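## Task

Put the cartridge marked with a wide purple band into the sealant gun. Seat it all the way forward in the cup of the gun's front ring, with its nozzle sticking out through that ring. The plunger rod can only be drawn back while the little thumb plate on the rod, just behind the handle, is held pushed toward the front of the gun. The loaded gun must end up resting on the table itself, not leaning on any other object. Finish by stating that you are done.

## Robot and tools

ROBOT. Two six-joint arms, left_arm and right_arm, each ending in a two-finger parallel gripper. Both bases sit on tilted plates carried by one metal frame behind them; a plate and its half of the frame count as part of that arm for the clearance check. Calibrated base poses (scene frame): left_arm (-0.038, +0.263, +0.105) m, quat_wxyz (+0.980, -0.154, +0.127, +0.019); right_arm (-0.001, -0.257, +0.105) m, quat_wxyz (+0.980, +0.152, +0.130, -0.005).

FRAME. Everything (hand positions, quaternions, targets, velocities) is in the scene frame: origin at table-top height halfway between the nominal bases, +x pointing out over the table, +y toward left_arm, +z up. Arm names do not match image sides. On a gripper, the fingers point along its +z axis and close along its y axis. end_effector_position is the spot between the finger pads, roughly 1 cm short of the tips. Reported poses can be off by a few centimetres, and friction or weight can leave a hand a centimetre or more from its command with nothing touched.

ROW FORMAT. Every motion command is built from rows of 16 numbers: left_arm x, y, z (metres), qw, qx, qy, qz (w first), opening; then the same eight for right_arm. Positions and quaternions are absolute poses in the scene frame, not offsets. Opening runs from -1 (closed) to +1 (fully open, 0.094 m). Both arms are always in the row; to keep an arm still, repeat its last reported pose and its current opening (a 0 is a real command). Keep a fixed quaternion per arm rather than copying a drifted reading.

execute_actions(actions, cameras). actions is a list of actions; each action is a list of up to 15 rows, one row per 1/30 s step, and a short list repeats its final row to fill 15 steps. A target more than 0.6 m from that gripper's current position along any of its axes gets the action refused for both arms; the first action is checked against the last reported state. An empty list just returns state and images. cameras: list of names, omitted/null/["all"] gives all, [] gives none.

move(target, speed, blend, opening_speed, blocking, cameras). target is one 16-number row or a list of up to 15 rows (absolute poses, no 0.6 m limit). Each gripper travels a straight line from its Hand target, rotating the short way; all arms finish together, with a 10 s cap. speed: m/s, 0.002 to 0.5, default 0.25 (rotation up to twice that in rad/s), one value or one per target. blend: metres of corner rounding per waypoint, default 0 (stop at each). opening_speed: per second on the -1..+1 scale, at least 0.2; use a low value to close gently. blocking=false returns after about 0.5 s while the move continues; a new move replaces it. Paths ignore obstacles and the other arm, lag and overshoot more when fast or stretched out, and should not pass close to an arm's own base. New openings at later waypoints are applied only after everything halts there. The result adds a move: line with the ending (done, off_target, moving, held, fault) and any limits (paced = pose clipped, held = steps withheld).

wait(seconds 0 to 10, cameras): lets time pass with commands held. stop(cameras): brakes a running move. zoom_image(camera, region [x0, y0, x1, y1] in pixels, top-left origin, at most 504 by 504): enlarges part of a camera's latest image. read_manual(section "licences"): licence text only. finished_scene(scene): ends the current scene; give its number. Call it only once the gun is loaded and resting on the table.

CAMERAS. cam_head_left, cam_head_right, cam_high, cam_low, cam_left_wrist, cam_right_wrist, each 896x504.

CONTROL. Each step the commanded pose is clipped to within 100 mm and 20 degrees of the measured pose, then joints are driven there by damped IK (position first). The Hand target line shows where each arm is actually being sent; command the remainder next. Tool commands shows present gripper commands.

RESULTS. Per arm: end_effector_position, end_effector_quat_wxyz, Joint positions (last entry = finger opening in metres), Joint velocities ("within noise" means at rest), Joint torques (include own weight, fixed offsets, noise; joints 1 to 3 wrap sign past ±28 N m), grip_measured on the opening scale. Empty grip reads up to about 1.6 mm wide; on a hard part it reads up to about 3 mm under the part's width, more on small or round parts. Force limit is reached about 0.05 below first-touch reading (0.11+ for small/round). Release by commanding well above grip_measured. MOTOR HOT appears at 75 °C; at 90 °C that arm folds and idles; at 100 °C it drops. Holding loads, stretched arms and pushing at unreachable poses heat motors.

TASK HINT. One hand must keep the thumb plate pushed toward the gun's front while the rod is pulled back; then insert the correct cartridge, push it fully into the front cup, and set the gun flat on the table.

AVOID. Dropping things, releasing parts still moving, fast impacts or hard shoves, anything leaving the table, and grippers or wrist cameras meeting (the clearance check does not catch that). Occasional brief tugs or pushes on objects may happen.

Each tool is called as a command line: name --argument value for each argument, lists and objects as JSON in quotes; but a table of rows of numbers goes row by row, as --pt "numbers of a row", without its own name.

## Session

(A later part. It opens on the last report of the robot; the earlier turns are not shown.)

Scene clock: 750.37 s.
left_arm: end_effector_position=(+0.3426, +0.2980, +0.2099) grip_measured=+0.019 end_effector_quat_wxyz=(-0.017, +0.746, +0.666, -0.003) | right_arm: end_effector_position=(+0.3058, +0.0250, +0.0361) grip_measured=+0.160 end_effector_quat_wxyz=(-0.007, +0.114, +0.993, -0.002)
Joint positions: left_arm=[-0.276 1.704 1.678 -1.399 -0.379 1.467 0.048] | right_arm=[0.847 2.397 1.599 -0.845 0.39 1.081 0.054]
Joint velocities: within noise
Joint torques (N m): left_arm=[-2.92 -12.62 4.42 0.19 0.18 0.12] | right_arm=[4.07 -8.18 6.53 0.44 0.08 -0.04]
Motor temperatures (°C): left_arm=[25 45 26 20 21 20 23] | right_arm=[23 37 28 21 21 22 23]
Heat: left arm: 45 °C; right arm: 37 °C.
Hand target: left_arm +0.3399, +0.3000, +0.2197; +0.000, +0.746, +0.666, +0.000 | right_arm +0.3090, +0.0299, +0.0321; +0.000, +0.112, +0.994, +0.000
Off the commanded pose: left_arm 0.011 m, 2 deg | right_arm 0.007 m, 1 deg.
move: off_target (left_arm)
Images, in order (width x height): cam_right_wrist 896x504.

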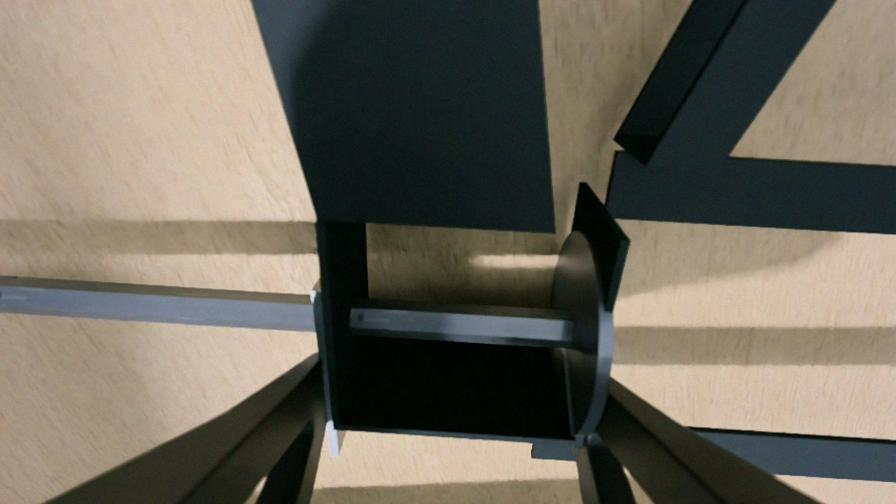

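move --target '[0.34,0.30,0.22,0,0.7455,0.6665,0,-0.2,0.306,0.068,0.032,0,0.1115,0.9938,0,0.1]' --speed 0.08 --cameras '["cam_right_wrist","cam_high"]'

Scene clock: 758.00 s.
left_arm: end_effector_position=(+0.3426, +0.2980, +0.2099) grip_measured=+0.019 end_effector_quat_wxyz=(-0.017, +0.746, +0.666, -0.003) | right_arm: end_effector_position=(+0.3108, +0.0557, +0.0364) grip_measured=+0.159 end_effector_quat_wxyz=(-0.003, +0.118, +0.993, -0.003)
Joint positions: left_arm=[-0.276 1.704 1.678 -1.399 -0.379 1.467 0.048] | right_arm=[0.884 2.504 1.769 -0.917 0.395 1.128 0.054]
Joint velocities: within noise
Joint torques (N m): left_arm=[-2.91 -12.63 4.46 0.2 0.16 0.12] | right_arm=[5.75 -7.69 8.09 0.32 0 0.08]
Motor temperatures (°C): left_arm=[25 45 26 20 21 20 23] | right_arm=[23 37 28 21 21 22 23]
Heat: left arm: 45 °C; right arm: 37 °C.
Hand target: left_arm +0.3399, +0.3000, +0.2197; +0.000, +0.746, +0.666, +0.000 | right_arm +0.3057, +0.0676, +0.0322; +0.000, +0.111, +0.994, +0.000
Off the commanded pose: left_arm 0.011 m, 2 deg | right_arm 0.014 m, 1 deg.
move: off_target (left_arm, right_arm)
Images, in order (width x height): cam_high 896x504, cam_right_wrist 896x504.

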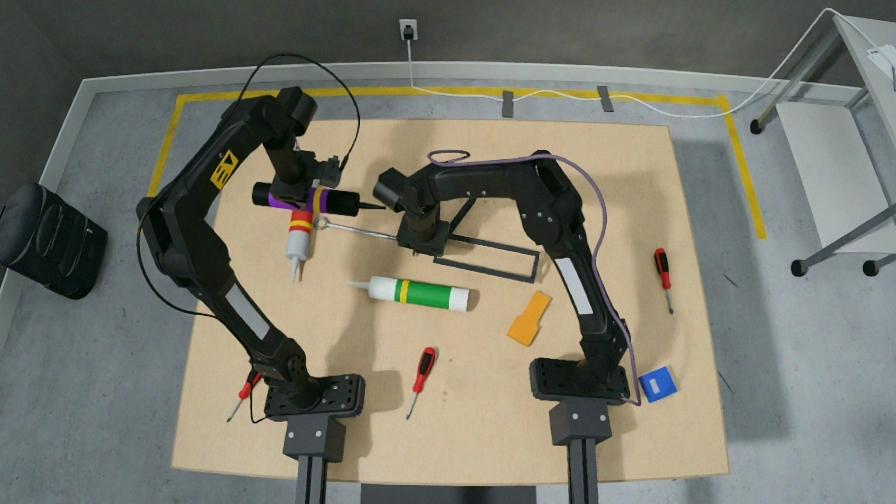

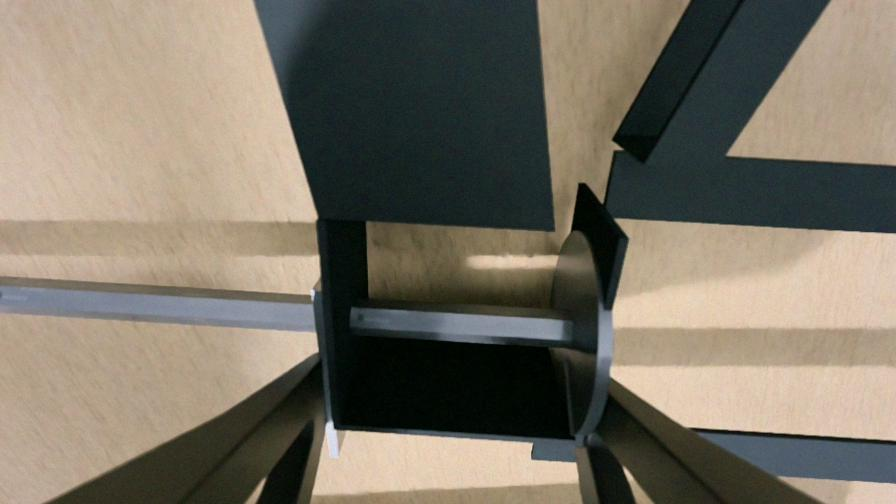

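zoom_image --camera "cam_high" --region '[240, 160, 440, 300]'

Scaled by 2.520 from the camera's 896x504 image, which has a finer 1280x720 frame.

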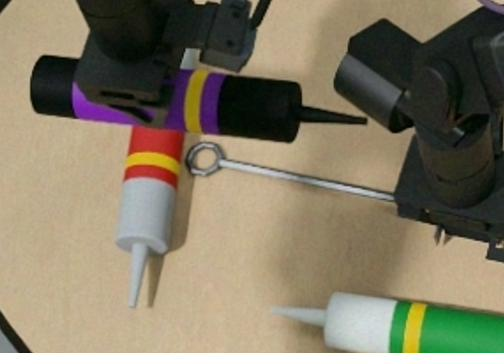

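move --pt "0.34 0.30 0.22 0 0.7455 0.6665 0 -0.2 0.308 0.062 0.032 0 0.1115 0.9938 0 0.42" --pt "0.34 0.30 0.22 0 0.7455 0.6665 0 -0.2 0.308 0.06 0.11 0 0.1115 0.9938 0 0.42" --pt "0.34 0.30 0.22 0 0.7455 0.6665 0 -0.2 0.29 -0.04 0.18 0 0.0497 0.9988 0 0.5" --speed 0.2 --cameras '["cam_right_wrist","cam_high"]'

Scene clock: 769.87 s.
left_arm: end_effector_position=(+0.3425, +0.2980, +0.2099) grip_measured=+0.019 end_effector_quat_wxyz=(-0.017, +0.749, +0.663, -0.003) | right_arm: end_effector_position=(+0.2947, -0.0332, +0.1786) grip_measured=+0.498 end_effector_quat_wxyz=(+0.004, +0.057, +0.998, +0.006)
Joint positions: left_arm=[-0.276 1.704 1.678 -1.4 -0.379 1.476 0.048] | right_arm=[0.924 2.018 1.591 -1.217 0.393 1.039 0.07]
Joint velocities: within noise
Joint torques (N m): left_arm=[-2.92 -12.6 4.42 0.2 0.16 0.03] | right_arm=[3.34 -8.88 4.41 0.09 0 -0.06]
Motor temperatures (°C): left_arm=[25 45 26 20 21 20 23] | right_arm=[23 38 28 21 21 22 24]
Heat: left arm: 45 °C; right arm: 38 °C.
Hand target: left_arm +0.3399, +0.3000, +0.2197; +0.000, +0.746, +0.666, +0.000 | right_arm +0.2901, -0.0398, +0.1799; +0.000, +0.050, +0.999, +0.000
Off the commanded pose: left_arm 0.011 m, 2 deg | right_arm 0.008 m, 1 deg.
move: off_target (left_arm)
Images, in order (width x height): cam_high 896x504, cam_right_wrist 896x504.

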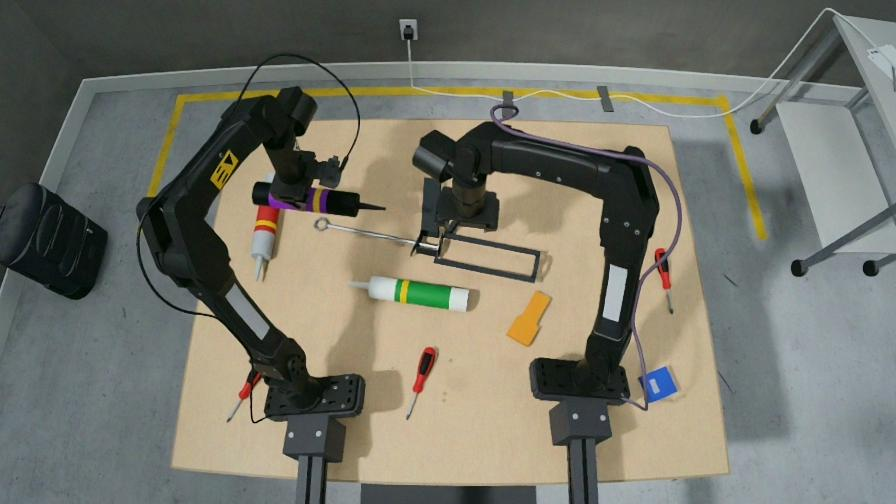

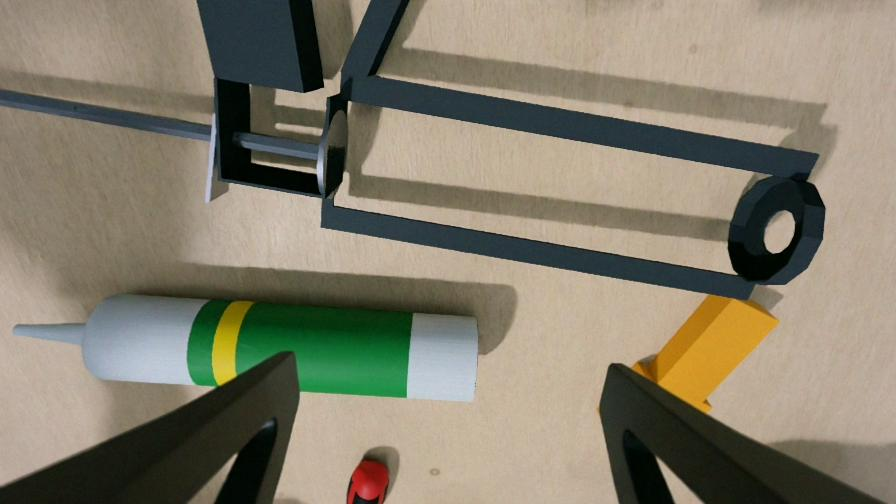

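move --pt "0.34 0.28 0.22 0 0.7782 0.6280 0 -0.2 0.28 -0.20 0.22 0.13 -0.33 0.93 0.10 1" --pt "0.345 0.20 0.22 0 0.7782 0.6280 0 -0.2 0.25 -0.31 0.17 0.2206 -0.630 0.702 0.250 1" --pt "0.330 0.06 0.185 -0.0928 0.7697 0.6211 0.1150 -0.2 0.25 -0.31 0.17 0.2206 -0.630 0.702 0.250 1" --pt "0.305 -0.028 0.112 -0.0928 0.7697 0.6211 0.1150 -0.2 0.25 -0.31 0.17 0.2206 -0.630 0.702 0.250 1" --speed 0.2 --blend 0.0 --cameras '["cam_right_wrist","cam_high","cam_left_wrist"]'

zoom_image --camera "cam_right_wrist" --region '[380, 0, 630, 200]'

Scene clock: 813.00 s.
left_arm: end_effector_position=(+0.3083, -0.0222, +0.1026) grip_measured=+0.019 end_effector_quat_wxyz=(-0.095, +0.767, +0.626, +0.107) | right_arm: end_effector_position=(+0.2448, -0.3096, +0.1643) grip_measured=+0.998 end_effector_quat_wxyz=(-0.210, +0.632, -0.704, -0.246)
Joint positions: left_arm=[-0.949 2.709 2.357 -1.557 -0.587 0.729 0.048] | right_arm=[-0.424 1.287 1.022 -1.257 -0.413 -1.97 0.094]
Joint velocities: within noise
Joint torques (N m): left_arm=[-8.02 -13.29 7.2 -0.42 -0.18 -0.12] | right_arm=[0.38 -4.1 8.27 -0.61 -0.55 -0.05]
Motor temperatures (°C): left_arm=[25 44 26 20 21 20 23] | right_arm=[22 35 27 21 21 22 23]
Heat: left arm: 44 °C; right arm: 35 °C.
Hand target: left_arm +0.3049, -0.0277, +0.1118; -0.089, +0.770, +0.621, +0.115 | right_arm +0.2499, -0.3100, +0.1699; +0.220, -0.630, +0.702, +0.250
Off the commanded pose: left_arm 0.012 m, 1 deg | right_arm 0.008 m, 1 deg.
joint sent to its limit (left arm) — joint 4 (wrist pitch), lower limit. The joint targets still meet the commanded pose.
move: off_target (left_arm)
Images, in order (width x height): cam_high 896x504, cam_left_wrist 896x504, cam_right_wrist 896x504.

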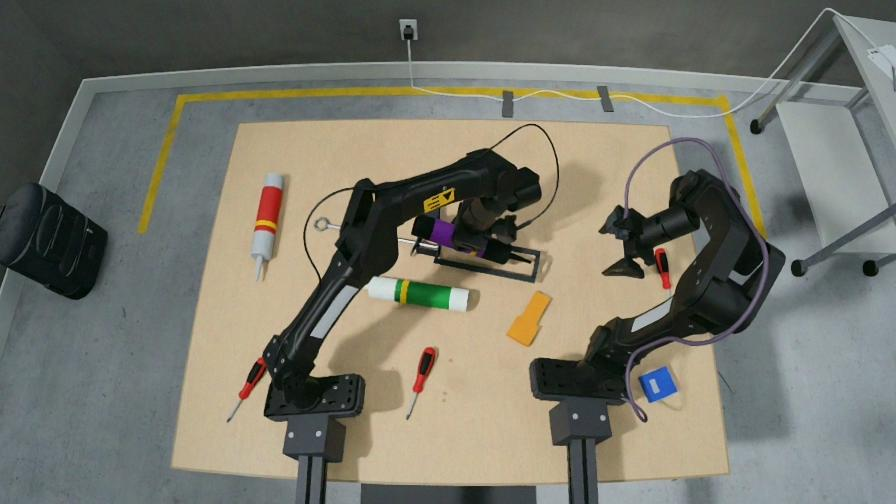

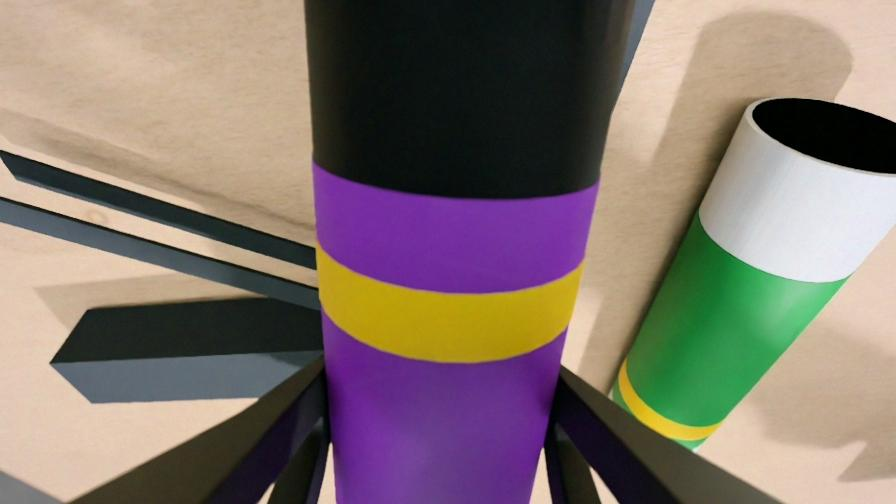

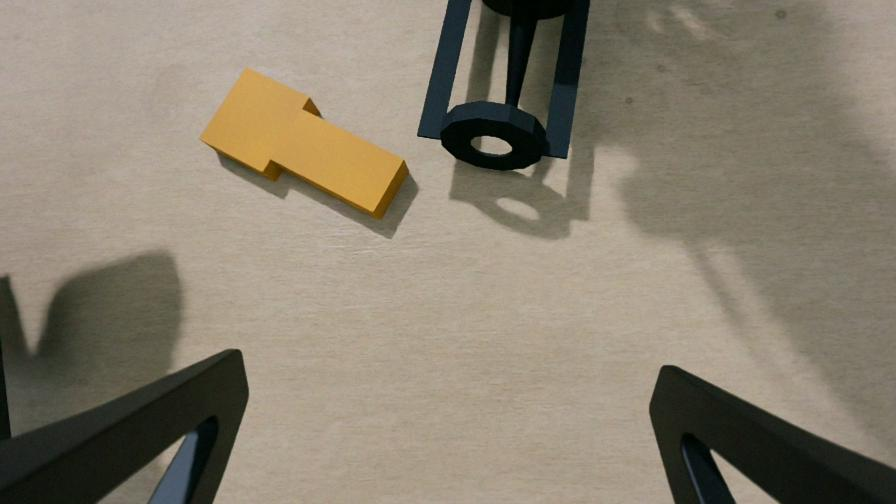

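Scaled by 2.016 from the camera's 896x504 image, which has a finer 1280x720 frame.

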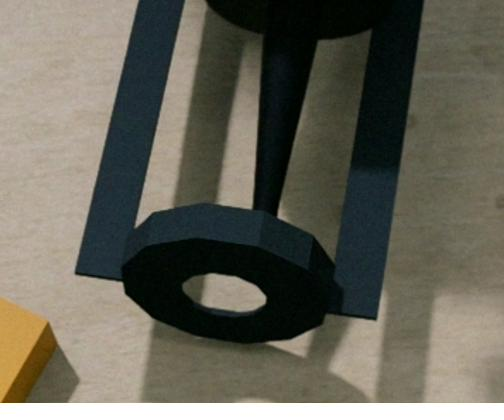

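move --target '[0.298,-0.037,0.096,-0.0928,0.7697,0.6211,0.1150,-0.2,0.25,-0.31,0.17,0.2206,-0.630,0.702,0.250,1]' --speed 0.06 --cameras '["cam_right_wrist","cam_left_wrist"]'

zoom_image --camera "cam_right_wrist" --region '[380, 0, 630, 200]'

Scene clock: 823.90 s.
left_arm: end_effector_position=(+0.3041, -0.0248, +0.0906) grip_measured=+0.019 end_effector_quat_wxyz=(-0.102, +0.765, +0.627, +0.109) | right_arm: end_effector_position=(+0.2449, -0.3096, +0.1643) grip_measured=+0.998 end_effector_quat_wxyz=(-0.210, +0.632, -0.704, -0.246)
Joint positions: left_arm=[-0.949 2.738 2.357 -1.547 -0.587 0.717 0.048] | right_arm=[-0.424 1.287 1.022 -1.257 -0.413 -1.971 0.094]
Joint velocities: within noise
Joint torques (N m): left_arm=[-8.8 -12.64 6.8 -0.23 -0.14 -0.12] | right_arm=[0.39 -4.11 8.27 -0.6 -0.54 -0.05]
Motor temperatures (°C): left_arm=[26 43 26 20 21 20 23] | right_arm=[22 34 28 21 21 22 23]
Heat: left arm: 43 °C; right arm: 34 °C.
Hand target: left_arm +0.2978, -0.0366, +0.0960; -0.092, +0.770, +0.621, +0.115 | right_arm +0.2499, -0.3100, +0.1699; +0.220, -0.630, +0.702, +0.249
Off the commanded pose: left_arm 0.015 m, 2 deg | right_arm 0.008 m, 1 deg.
move: off_target (left_arm)
Images, in order (width x height): cam_left_wrist 896x504, cam_right_wrist 896x504.

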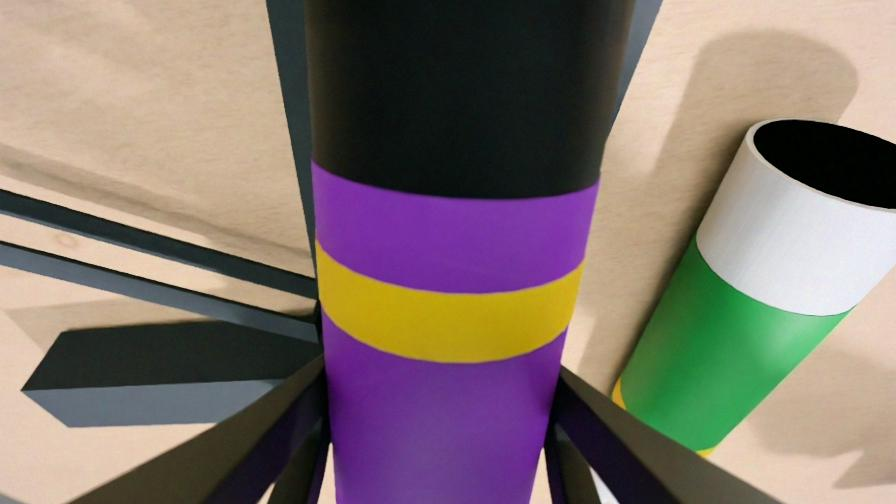

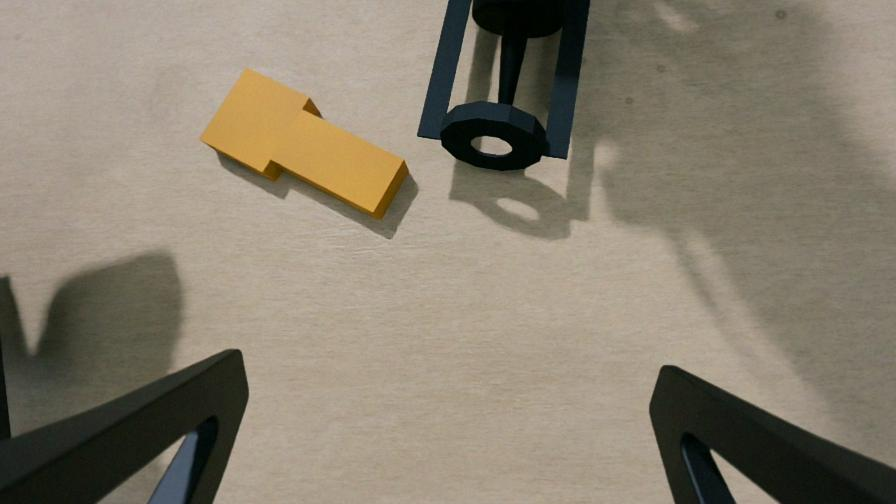

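Scaled by 2.016 from the camera's 896x504 image, which has a finer 1280x720 frame.

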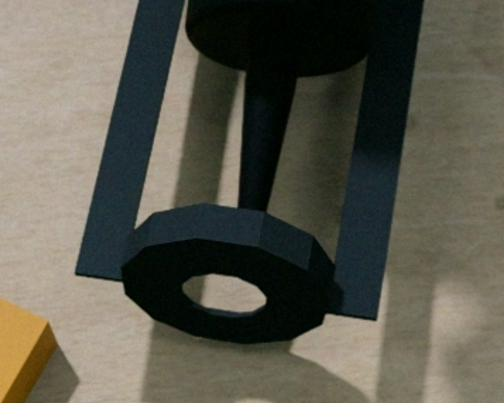

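move --target '[0.294,-0.051,0.093,-0.0928,0.7697,0.6211,0.1150,-0.2,0.25,-0.31,0.17,0.2206,-0.630,0.702,0.250,1]' --speed 0.05 --cameras '["cam_right_wrist","cam_left_wrist"]'

zoom_image --camera "cam_right_wrist" --region '[380, 0, 630, 200]'

Scene clock: 831.70 s.
left_arm: end_effector_position=(+0.3017, -0.0390, +0.0875) grip_measured=+0.019 end_effector_quat_wxyz=(-0.095, +0.765, +0.628, +0.110) | right_arm: end_effector_position=(+0.2449, -0.3095, +0.1643) grip_measured=+0.998 end_effector_quat_wxyz=(-0.211, +0.632, -0.704, -0.246)
Joint positions: left_arm=[-0.967 2.795 2.441 -1.569 -0.585 0.702 0.048] | right_arm=[-0.424 1.287 1.022 -1.257 -0.414 -1.971 0.094]
Joint velocities: within noise
Joint torques (N m): left_arm=[-8.9 -12.57 7.38 -0.31 -0.11 -0.12] | right_arm=[0.38 -4.12 8.27 -0.61 -0.54 -0.05]
Motor temperatures (°C): left_arm=[27 42 27 20 21 20 23] | right_arm=[22 34 28 21 21 22 23]
Heat: left arm: 42 °C; right arm: 34 °C.
Hand target: left_arm +0.2937, -0.0505, +0.0929; -0.087, +0.771, +0.621, +0.114 | right_arm +0.2500, -0.3100, +0.1699; +0.221, -0.630, +0.702, +0.249
Off the commanded pose: left_arm 0.015 m, 1 deg | right_arm 0.008 m, 1 deg.
joint sent to its limit (left arm) — joint 4 (wrist pitch), lower limit. The joint targets still meet the commanded pose.
move: off_target (left_arm)
Images, in order (width x height): cam_left_wrist 896x504, cam_right_wrist 896x504.

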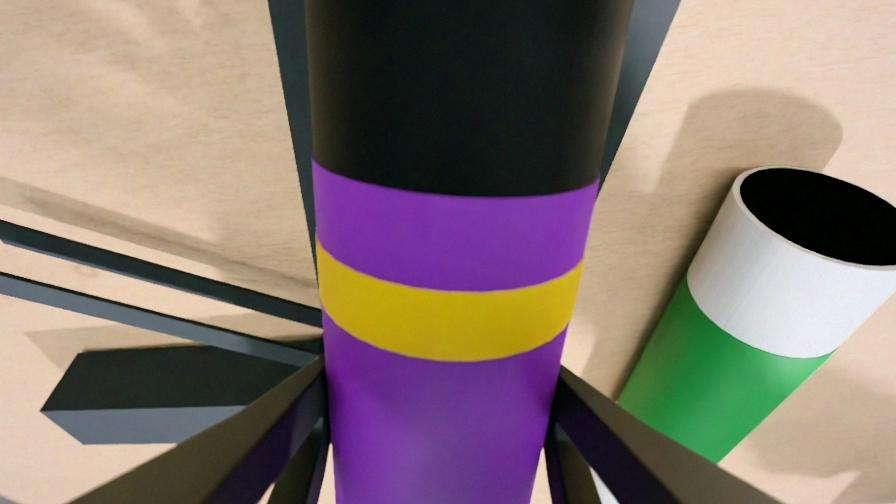

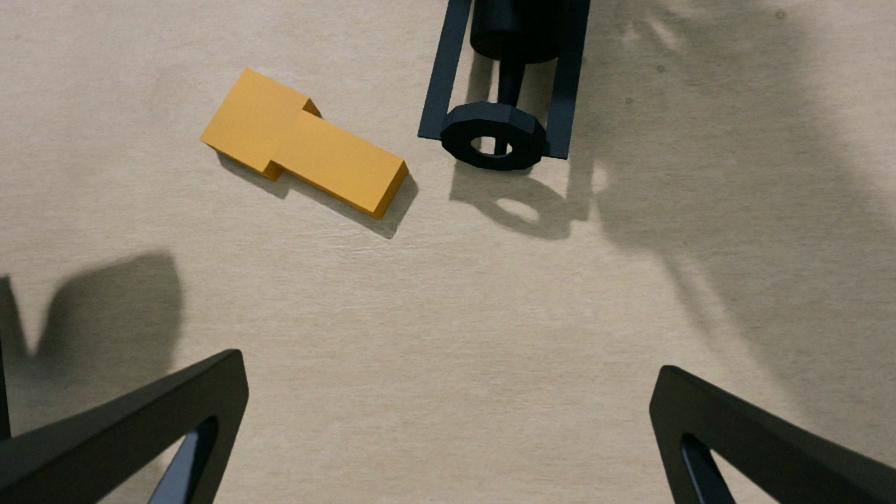

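Scaled by 2.016 from the camera's 896x504 image, which has a finer 1280x720 frame.

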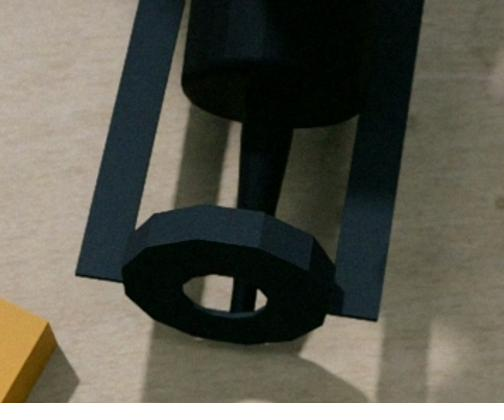

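move --target '[0.289,-0.058,0.0975,-0.0928,0.7697,0.6211,0.1150,-0.2,0.25,-0.31,0.17,0.2206,-0.630,0.702,0.250,1]' --speed 0.05 --cameras '["cam_right_wrist"]'

zoom_image --camera "cam_right_wrist" --region '[420, 40, 590, 200]'

Scene clock: 845.27 s.
left_arm: end_effector_position=(+0.2985, -0.0400, +0.0895) grip_measured=+0.019 end_effector_quat_wxyz=(-0.096, +0.763, +0.630, +0.113) | right_arm: end_effector_position=(+0.2449, -0.3095, +0.1643) grip_measured=+0.998 end_effector_quat_wxyz=(-0.211, +0.632, -0.704, -0.246)
Joint positions: left_arm=[-0.976 2.795 2.441 -1.578 -0.586 0.684 0.048] | right_arm=[-0.424 1.287 1.022 -1.257 -0.414 -1.971 0.094]
Joint velocities: within noise
Joint torques (N m): left_arm=[-9.83 -12.67 7.71 -0.22 -0.04 -0.05] | right_arm=[0.38 -4.12 8.28 -0.61 -0.54 -0.05]
Motor temperatures (°C): left_arm=[28 42 27 20 21 20 23] | right_arm=[22 34 29 21 21 22 23]
Heat: left arm: 42 °C; right arm: 34 °C.
Hand target: left_arm +0.2884, -0.0571, +0.0974; -0.080, +0.771, +0.621, +0.113 | right_arm +0.2500, -0.3100, +0.1699; +0.221, -0.630, +0.702, +0.249
Off the commanded pose: left_arm 0.022 m, 1 deg | right_arm 0.008 m, 1 deg.
joint sent to its limit (left arm) — joint 4 (wrist pitch), lower limit. The joint targets still meet the commanded pose.
move: off_target (left_arm)
Images, in order (width x height): cam_right_wrist 896x504.

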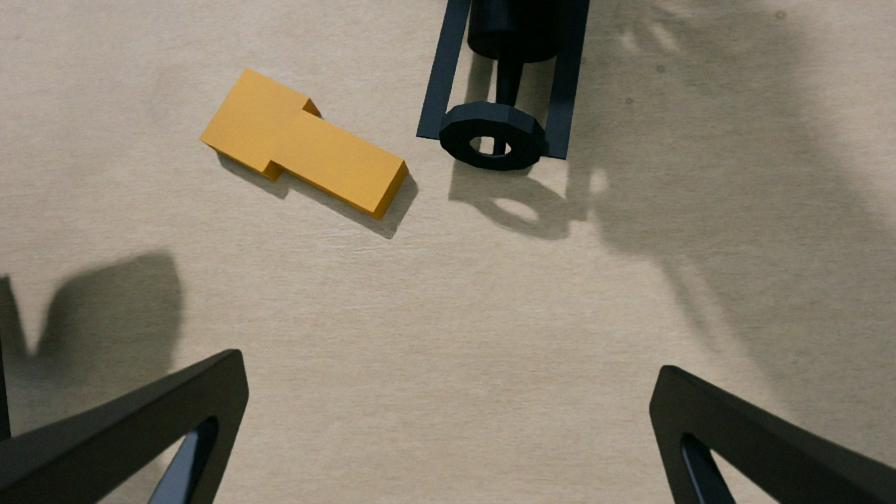

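Scaled by 2.965 from the camera's 896x504 image, which has a finer 1280x720 frame.

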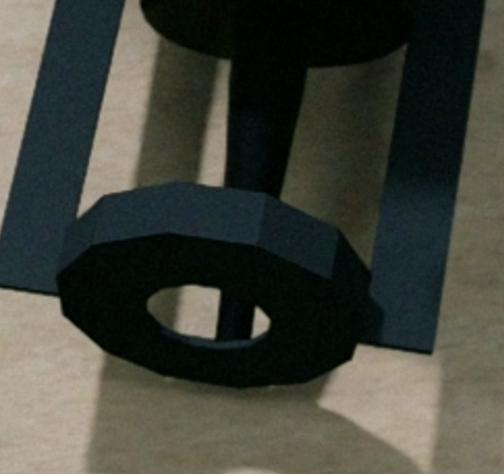

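move --pt "0.302 -0.018 0.112 -0.0928 0.7697 0.6211 0.1150 -0.2 0.25 -0.31 0.17 0.2206 -0.630 0.702 0.250 1" --pt "0.293 -0.048 0.101 -0.0928 0.7697 0.6211 0.1150 -0.2 0.25 -0.31 0.17 0.2206 -0.630 0.702 0.250 1" --speed 0.06 --cameras '["cam_right_wrist"]'

zoom_image --camera "cam_right_wrist" --region '[420, 40, 590, 200]'

Scene clock: 858.03 s.
left_arm: end_effector_position=(+0.3004, -0.0376, +0.0942) grip_measured=+0.019 end_effector_quat_wxyz=(-0.091, +0.764, +0.629, +0.110) | right_arm: end_effector_position=(+0.2449, -0.3095, +0.1643) grip_measured=+0.998 end_effector_quat_wxyz=(-0.211, +0.632, -0.704, -0.246)
Joint positions: left_arm=[-0.973 2.767 2.411 -1.564 -0.585 0.697 0.048] | right_arm=[-0.424 1.287 1.022 -1.257 -0.414 -1.971 0.094]
Joint velocities: within noise
Joint torques (N m): left_arm=[-8.69 -12.75 7.38 -0.35 -0.11 -0.1] | right_arm=[0.38 -4.12 8.28 -0.61 -0.53 -0.05]
Motor temperatures (°C): left_arm=[28 42 27 20 21 20 23] | right_arm=[22 34 29 22 21 22 23]
Heat: left arm: 42 °C; right arm: 34 °C.
Hand target: left_arm +0.2927, -0.0475, +0.1007; -0.086, +0.771, +0.621, +0.114 | right_arm +0.2500, -0.3100, +0.1699; +0.220, -0.630, +0.702, +0.249
Off the commanded pose: left_arm 0.014 m, 1 deg | right_arm 0.008 m, 1 deg.
joint sent to its limit (left arm) — joint 4 (wrist pitch), lower limit. The joint targets still meet the commanded pose.
move: off_target (left_arm)
Images, in order (width x height): cam_right_wrist 896x504.

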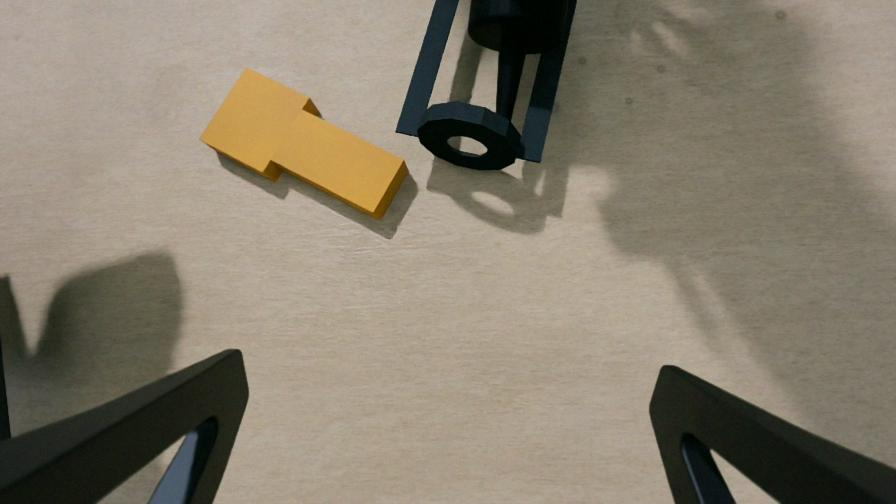

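Scaled by 2.965 from the camera's 896x504 image, which has a finer 1280x720 frame.

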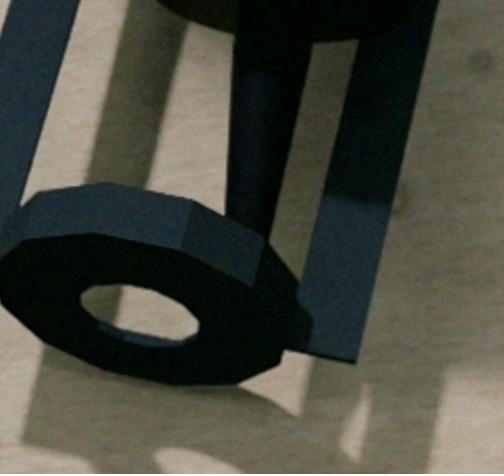

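move --pt "0.302 -0.015 0.122 -0.0928 0.7697 0.6211 0.1150 -0.2 0.25 -0.31 0.17 0.2206 -0.630 0.702 0.250 1" --pt "0.310 0.02 0.14 -0.0706 0.7942 0.5963 0.0940 -0.2 0.25 -0.31 0.17 0.2206 -0.630 0.702 0.250 1" --pt "0.2905 -0.036 0.103 -0.0706 0.7942 0.5963 0.0940 -0.2 0.25 -0.31 0.17 0.2206 -0.630 0.702 0.250 1" --speed 0.1 --cameras '["cam_right_wrist"]'

zoom_image --camera "cam_right_wrist" --region '[390, 0, 600, 200]'

Scene clock: 886.80 s.
left_arm: end_effector_position=(+0.2945, -0.0261, +0.0966) grip_measured=+0.019 end_effector_quat_wxyz=(-0.078, +0.791, +0.600, +0.090) | right_arm: end_effector_position=(+0.2449, -0.3095, +0.1643) grip_measured=+0.998 end_effector_quat_wxyz=(-0.211, +0.632, -0.704, -0.246)
Joint positions: left_arm=[-0.962 2.614 2.154 -1.405 -0.559 0.812 0.048] | right_arm=[-0.424 1.287 1.022 -1.257 -0.414 -1.971 0.094]
Joint velocities: within noise
Joint torques (N m): left_arm=[-7.99 -12.27 7.36 -0.22 -0.11 -0.12] | right_arm=[0.38 -4.12 8.28 -0.61 -0.54 -0.04]
Motor temperatures (°C): left_arm=[28 42 28 20 21 20 23] | right_arm=[22 34 29 22 21 22 23]
Heat: left arm: 42 °C; right arm: 34 °C.
Hand target: left_arm +0.2904, -0.0357, +0.1030; -0.070, +0.794, +0.596, +0.094 | right_arm +0.2500, -0.3100, +0.1699; +0.220, -0.630, +0.702, +0.249
Off the commanded pose: left_arm 0.012 m, 1 deg | right_arm 0.008 m, 1 deg.
move: off_target (left_arm)
Images, in order (width x height): cam_right_wrist 896x504.

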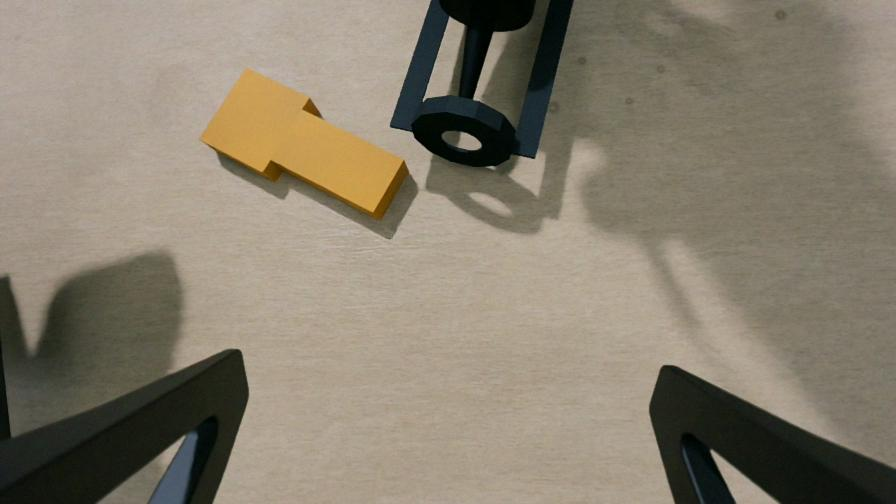

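Scaled by 2.400 from the camera's 896x504 image, which has a finer 1280x720 frame.

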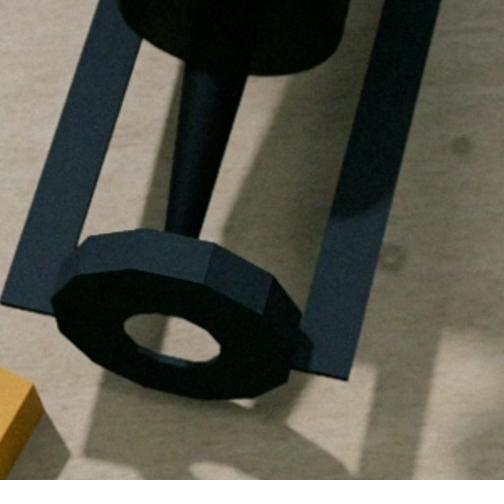

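move --target '[0.2885,-0.048,0.096,-0.0706,0.7942,0.5963,0.0940,-0.2,0.25,-0.31,0.17,0.2206,-0.630,0.702,0.250,1]' --speed 0.05 --cameras '["cam_right_wrist"]'

zoom_image --camera "cam_right_wrist" --region '[390, 0, 600, 200]'

Scene clock: 904.07 s.
left_arm: end_effector_position=(+0.2967, -0.0374, +0.0893) grip_measured=+0.019 end_effector_quat_wxyz=(-0.074, +0.788, +0.605, +0.090) | right_arm: end_effector_position=(+0.2449, -0.3095, +0.1643) grip_measured=+0.998 end_effector_quat_wxyz=(-0.211, +0.632, -0.704, -0.246)
Joint positions: left_arm=[-0.966 2.669 2.224 -1.414 -0.559 0.801 0.048] | right_arm=[-0.424 1.287 1.022 -1.257 -0.414 -1.971 0.094]
Joint velocities: within noise
Joint torques (N m): left_arm=[-8.75 -12.31 7.43 -0.28 -0.08 -0.12] | right_arm=[0.38 -4.12 8.27 -0.61 -0.54 -0.05]
Motor temperatures (°C): left_arm=[28 41 28 20 21 20 23] | right_arm=[22 34 29 22 21 22 23]
Heat: left arm: 41 °C; right arm: 34 °C.
Hand target: left_arm +0.2884, -0.0476, +0.0959; -0.070, +0.794, +0.596, +0.094 | right_arm +0.2500, -0.3100, +0.1699; +0.220, -0.630, +0.702, +0.249
Off the commanded pose: left_arm 0.015 m, 1 deg | right_arm 0.008 m, 1 deg.
move: off_target (left_arm)
Images, in order (width x height): cam_right_wrist 896x504.

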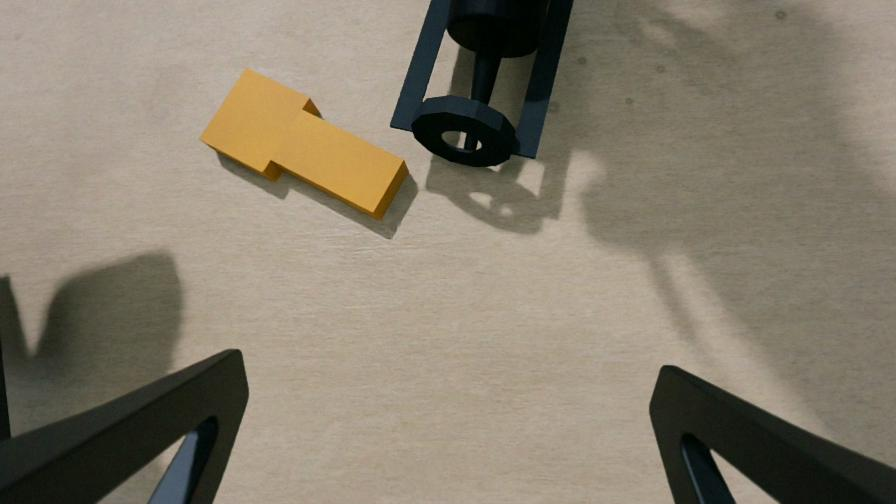

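Scaled by 2.400 from the camera's 896x504 image, which has a finer 1280x720 frame.

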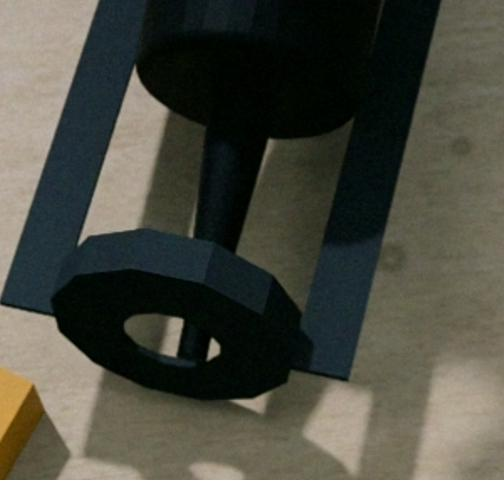

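move --target '[0.2820,-0.0615,0.0965,-0.0706,0.7942,0.5963,0.0940,-0.2,0.25,-0.31,0.17,0.2206,-0.630,0.702,0.250,1]' --speed 0.05 --cameras '["cam_right_wrist"]'

zoom_image --camera "cam_right_wrist" --region '[390, 0, 600, 200]'

Scene clock: 912.23 s.
left_arm: end_effector_position=(+0.2905, -0.0521, +0.0910) grip_measured=+0.019 end_effector_quat_wxyz=(-0.072, +0.788, +0.604, +0.091) | right_arm: end_effector_position=(+0.2449, -0.3095, +0.1643) grip_measured=+0.998 end_effector_quat_wxyz=(-0.211, +0.632, -0.704, -0.246)
Joint positions: left_arm=[-0.994 2.728 2.321 -1.464 -0.553 0.773 0.048] | right_arm=[-0.424 1.287 1.022 -1.257 -0.414 -1.971 0.094]
Joint velocities: within noise
Joint torques (N m): left_arm=[-8.51 -12.41 7.5 -0.3 -0.07 -0.12] | right_arm=[0.36 -4.11 8.28 -0.61 -0.54 -0.05]
Motor temperatures (°C): left_arm=[28 42 28 20 21 20 23] | right_arm=[22 34 29 22 21 22 23]
Heat: left arm: 42 °C; right arm: 34 °C.
Hand target: left_arm +0.2820, -0.0612, +0.0964; -0.069, +0.794, +0.596, +0.094 | right_arm +0.2500, -0.3100, +0.1699; +0.220, -0.630, +0.702, +0.249
Off the commanded pose: left_arm 0.014 m, 1 deg | right_arm 0.008 m, 1 deg.
move: off_target (left_arm)
Images, in order (width x height): cam_right_wrist 896x504.

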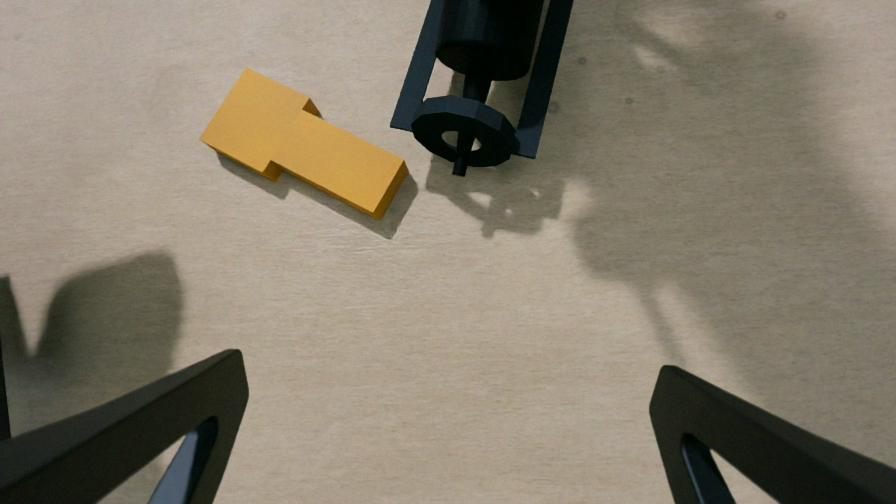

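Scaled by 2.400 from the camera's 896x504 image, which has a finer 1280x720 frame.

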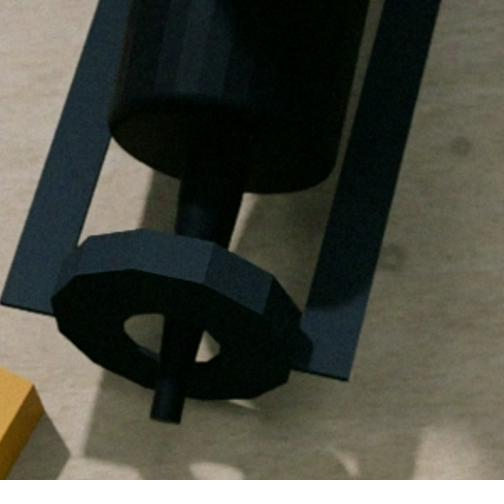

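move --target '[0.2785,-0.0755,0.0930,-0.0706,0.7942,0.5963,0.0940,-0.2,0.25,-0.31,0.17,0.2206,-0.630,0.702,0.250,1]' --speed 0.05 --cameras '["cam_right_wrist"]'

zoom_image --camera "cam_right_wrist" --region '[390, 0, 600, 200]'

Scene clock: 922.77 s.
left_arm: end_effector_position=(+0.2881, -0.0661, +0.0877) grip_measured=+0.019 end_effector_quat_wxyz=(-0.072, +0.788, +0.604, +0.091) | right_arm: end_effector_position=(+0.2449, -0.3095, +0.1643) grip_measured=+0.998 end_effector_quat_wxyz=(-0.211, +0.632, -0.704, -0.246)
Joint positions: left_arm=[-1.009 2.815 2.46 -1.526 -0.548 0.755 0.048] | right_arm=[-0.424 1.287 1.022 -1.257 -0.414 -1.971 0.094]
Joint velocities: within noise
Joint torques (N m): left_arm=[-8.69 -12.67 7.54 -0.3 -0.08 -0.12] | right_arm=[0.38 -4.12 8.27 -0.61 -0.54 -0.04]
Motor temperatures (°C): left_arm=[28 43 29 20 21 20 23] | right_arm=[22 33 29 22 21 22 23]
Heat: left arm: 43 °C; right arm: 33 °C.
Hand target: left_arm +0.2784, -0.0751, +0.0929; -0.069, +0.794, +0.596, +0.094 | right_arm +0.2500, -0.3100, +0.1699; +0.220, -0.630, +0.702, +0.249
Off the commanded pose: left_arm 0.014 m, 1 deg | right_arm 0.008 m, 1 deg.
move: off_target (left_arm)
Images, in order (width x height): cam_right_wrist 896x504.

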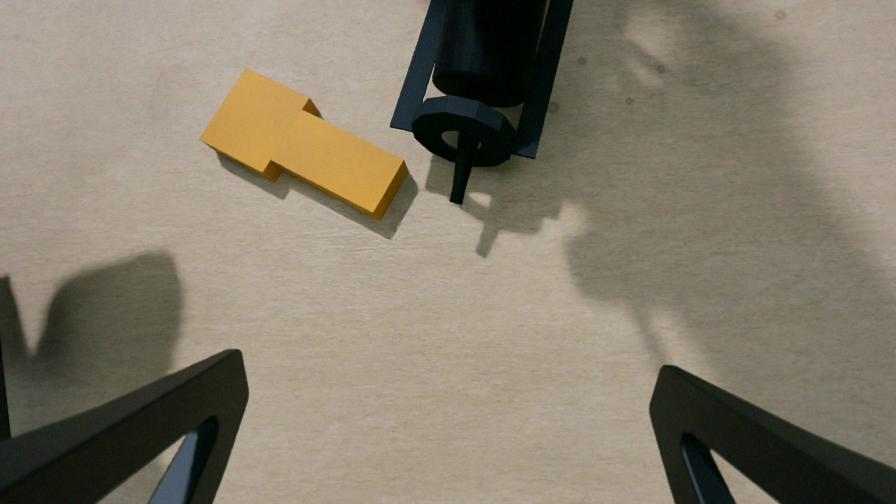

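Scaled by 2.400 from the camera's 896x504 image, which has a finer 1280x720 frame.

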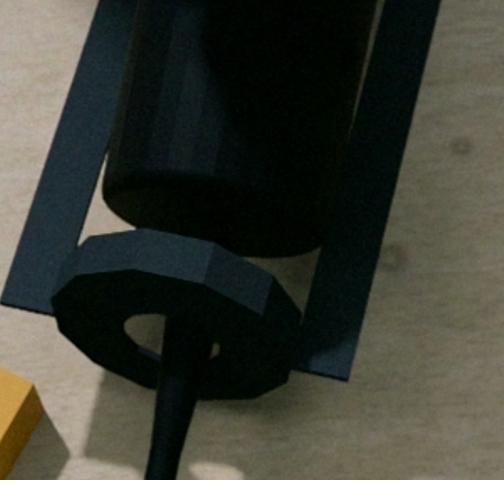

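move --target '[0.2725,-0.0885,0.0840,-0.0706,0.7942,0.5963,0.0940,-0.2,0.25,-0.31,0.17,0.2206,-0.630,0.702,0.250,1]' --speed 0.05 --cameras '["cam_right_wrist","cam_left_wrist"]'

zoom_image --camera "cam_right_wrist" --region '[390, 0, 600, 200]'

Scene clock: 933.87 s.
left_arm: end_effector_position=(+0.2820, -0.0794, +0.0780) grip_measured=+0.019 end_effector_quat_wxyz=(-0.073, +0.789, +0.604, +0.090) | right_arm: end_effector_position=(+0.2449, -0.3095, +0.1643) grip_measured=+0.998 end_effector_quat_wxyz=(-0.211, +0.632, -0.704, -0.246)
Joint positions: left_arm=[-1.024 2.898 2.57 -1.562 -0.541 0.74 0.048] | right_arm=[-0.424 1.287 1.022 -1.257 -0.414 -1.971 0.094]
Joint velocities: within noise
Joint torques (N m): left_arm=[-8.8 -13.12 7.51 -0.3 -0.08 -0.13] | right_arm=[0.38 -4.11 8.27 -0.61 -0.54 -0.05]
Motor temperatures (°C): left_arm=[29 45 29 20 21 20 23] | right_arm=[22 33 30 22 21 22 23]
Heat: left arm: 45 °C; right arm: 33 °C.
Hand target: left_arm +0.2725, -0.0881, +0.0838; -0.068, +0.794, +0.596, +0.094 | right_arm +0.2500, -0.3100, +0.1699; +0.220, -0.630, +0.702, +0.249
Off the commanded pose: left_arm 0.014 m, 1 deg | right_arm 0.008 m, 1 deg.
joint sent to its limit (left arm) — joint 4 (wrist pitch), lower limit. The joint targets still meet the commanded pose.
move: off_target (left_arm)
Images, in order (width x height): cam_left_wrist 896x504, cam_right_wrist 896x504.

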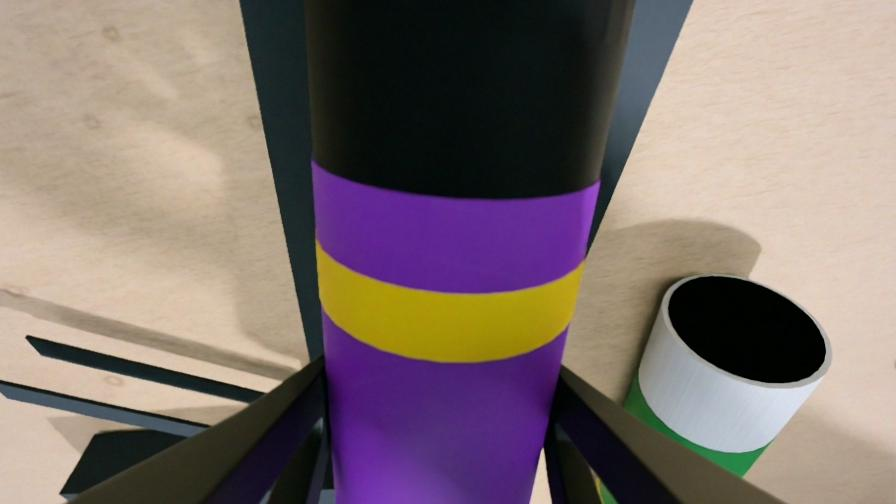

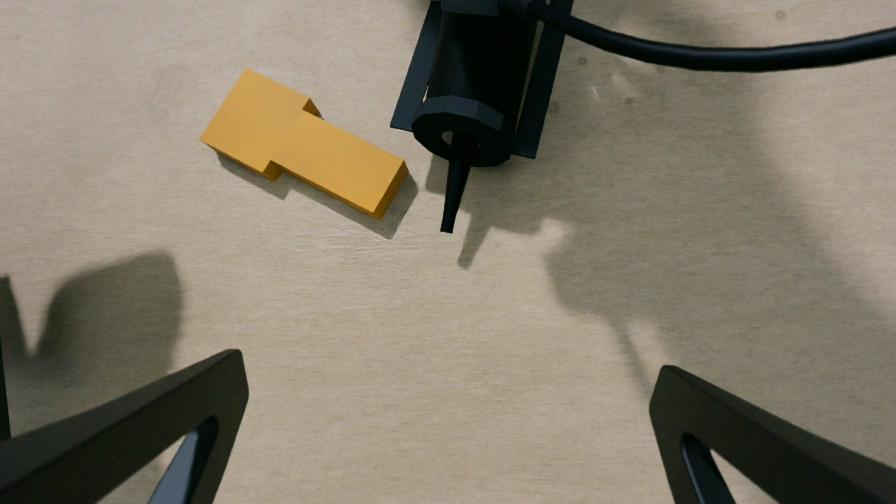

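Scaled by 2.400 from the camera's 896x504 image, which has a finer 1280x720 frame.

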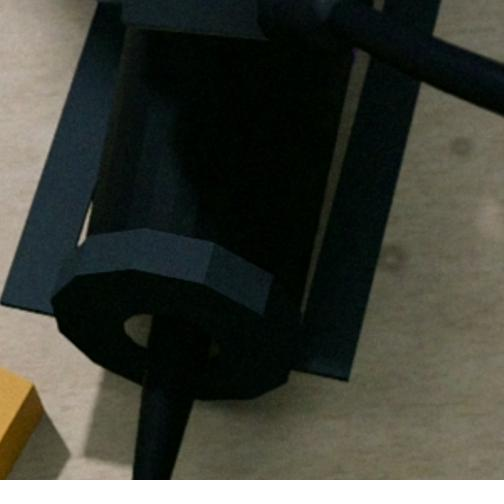

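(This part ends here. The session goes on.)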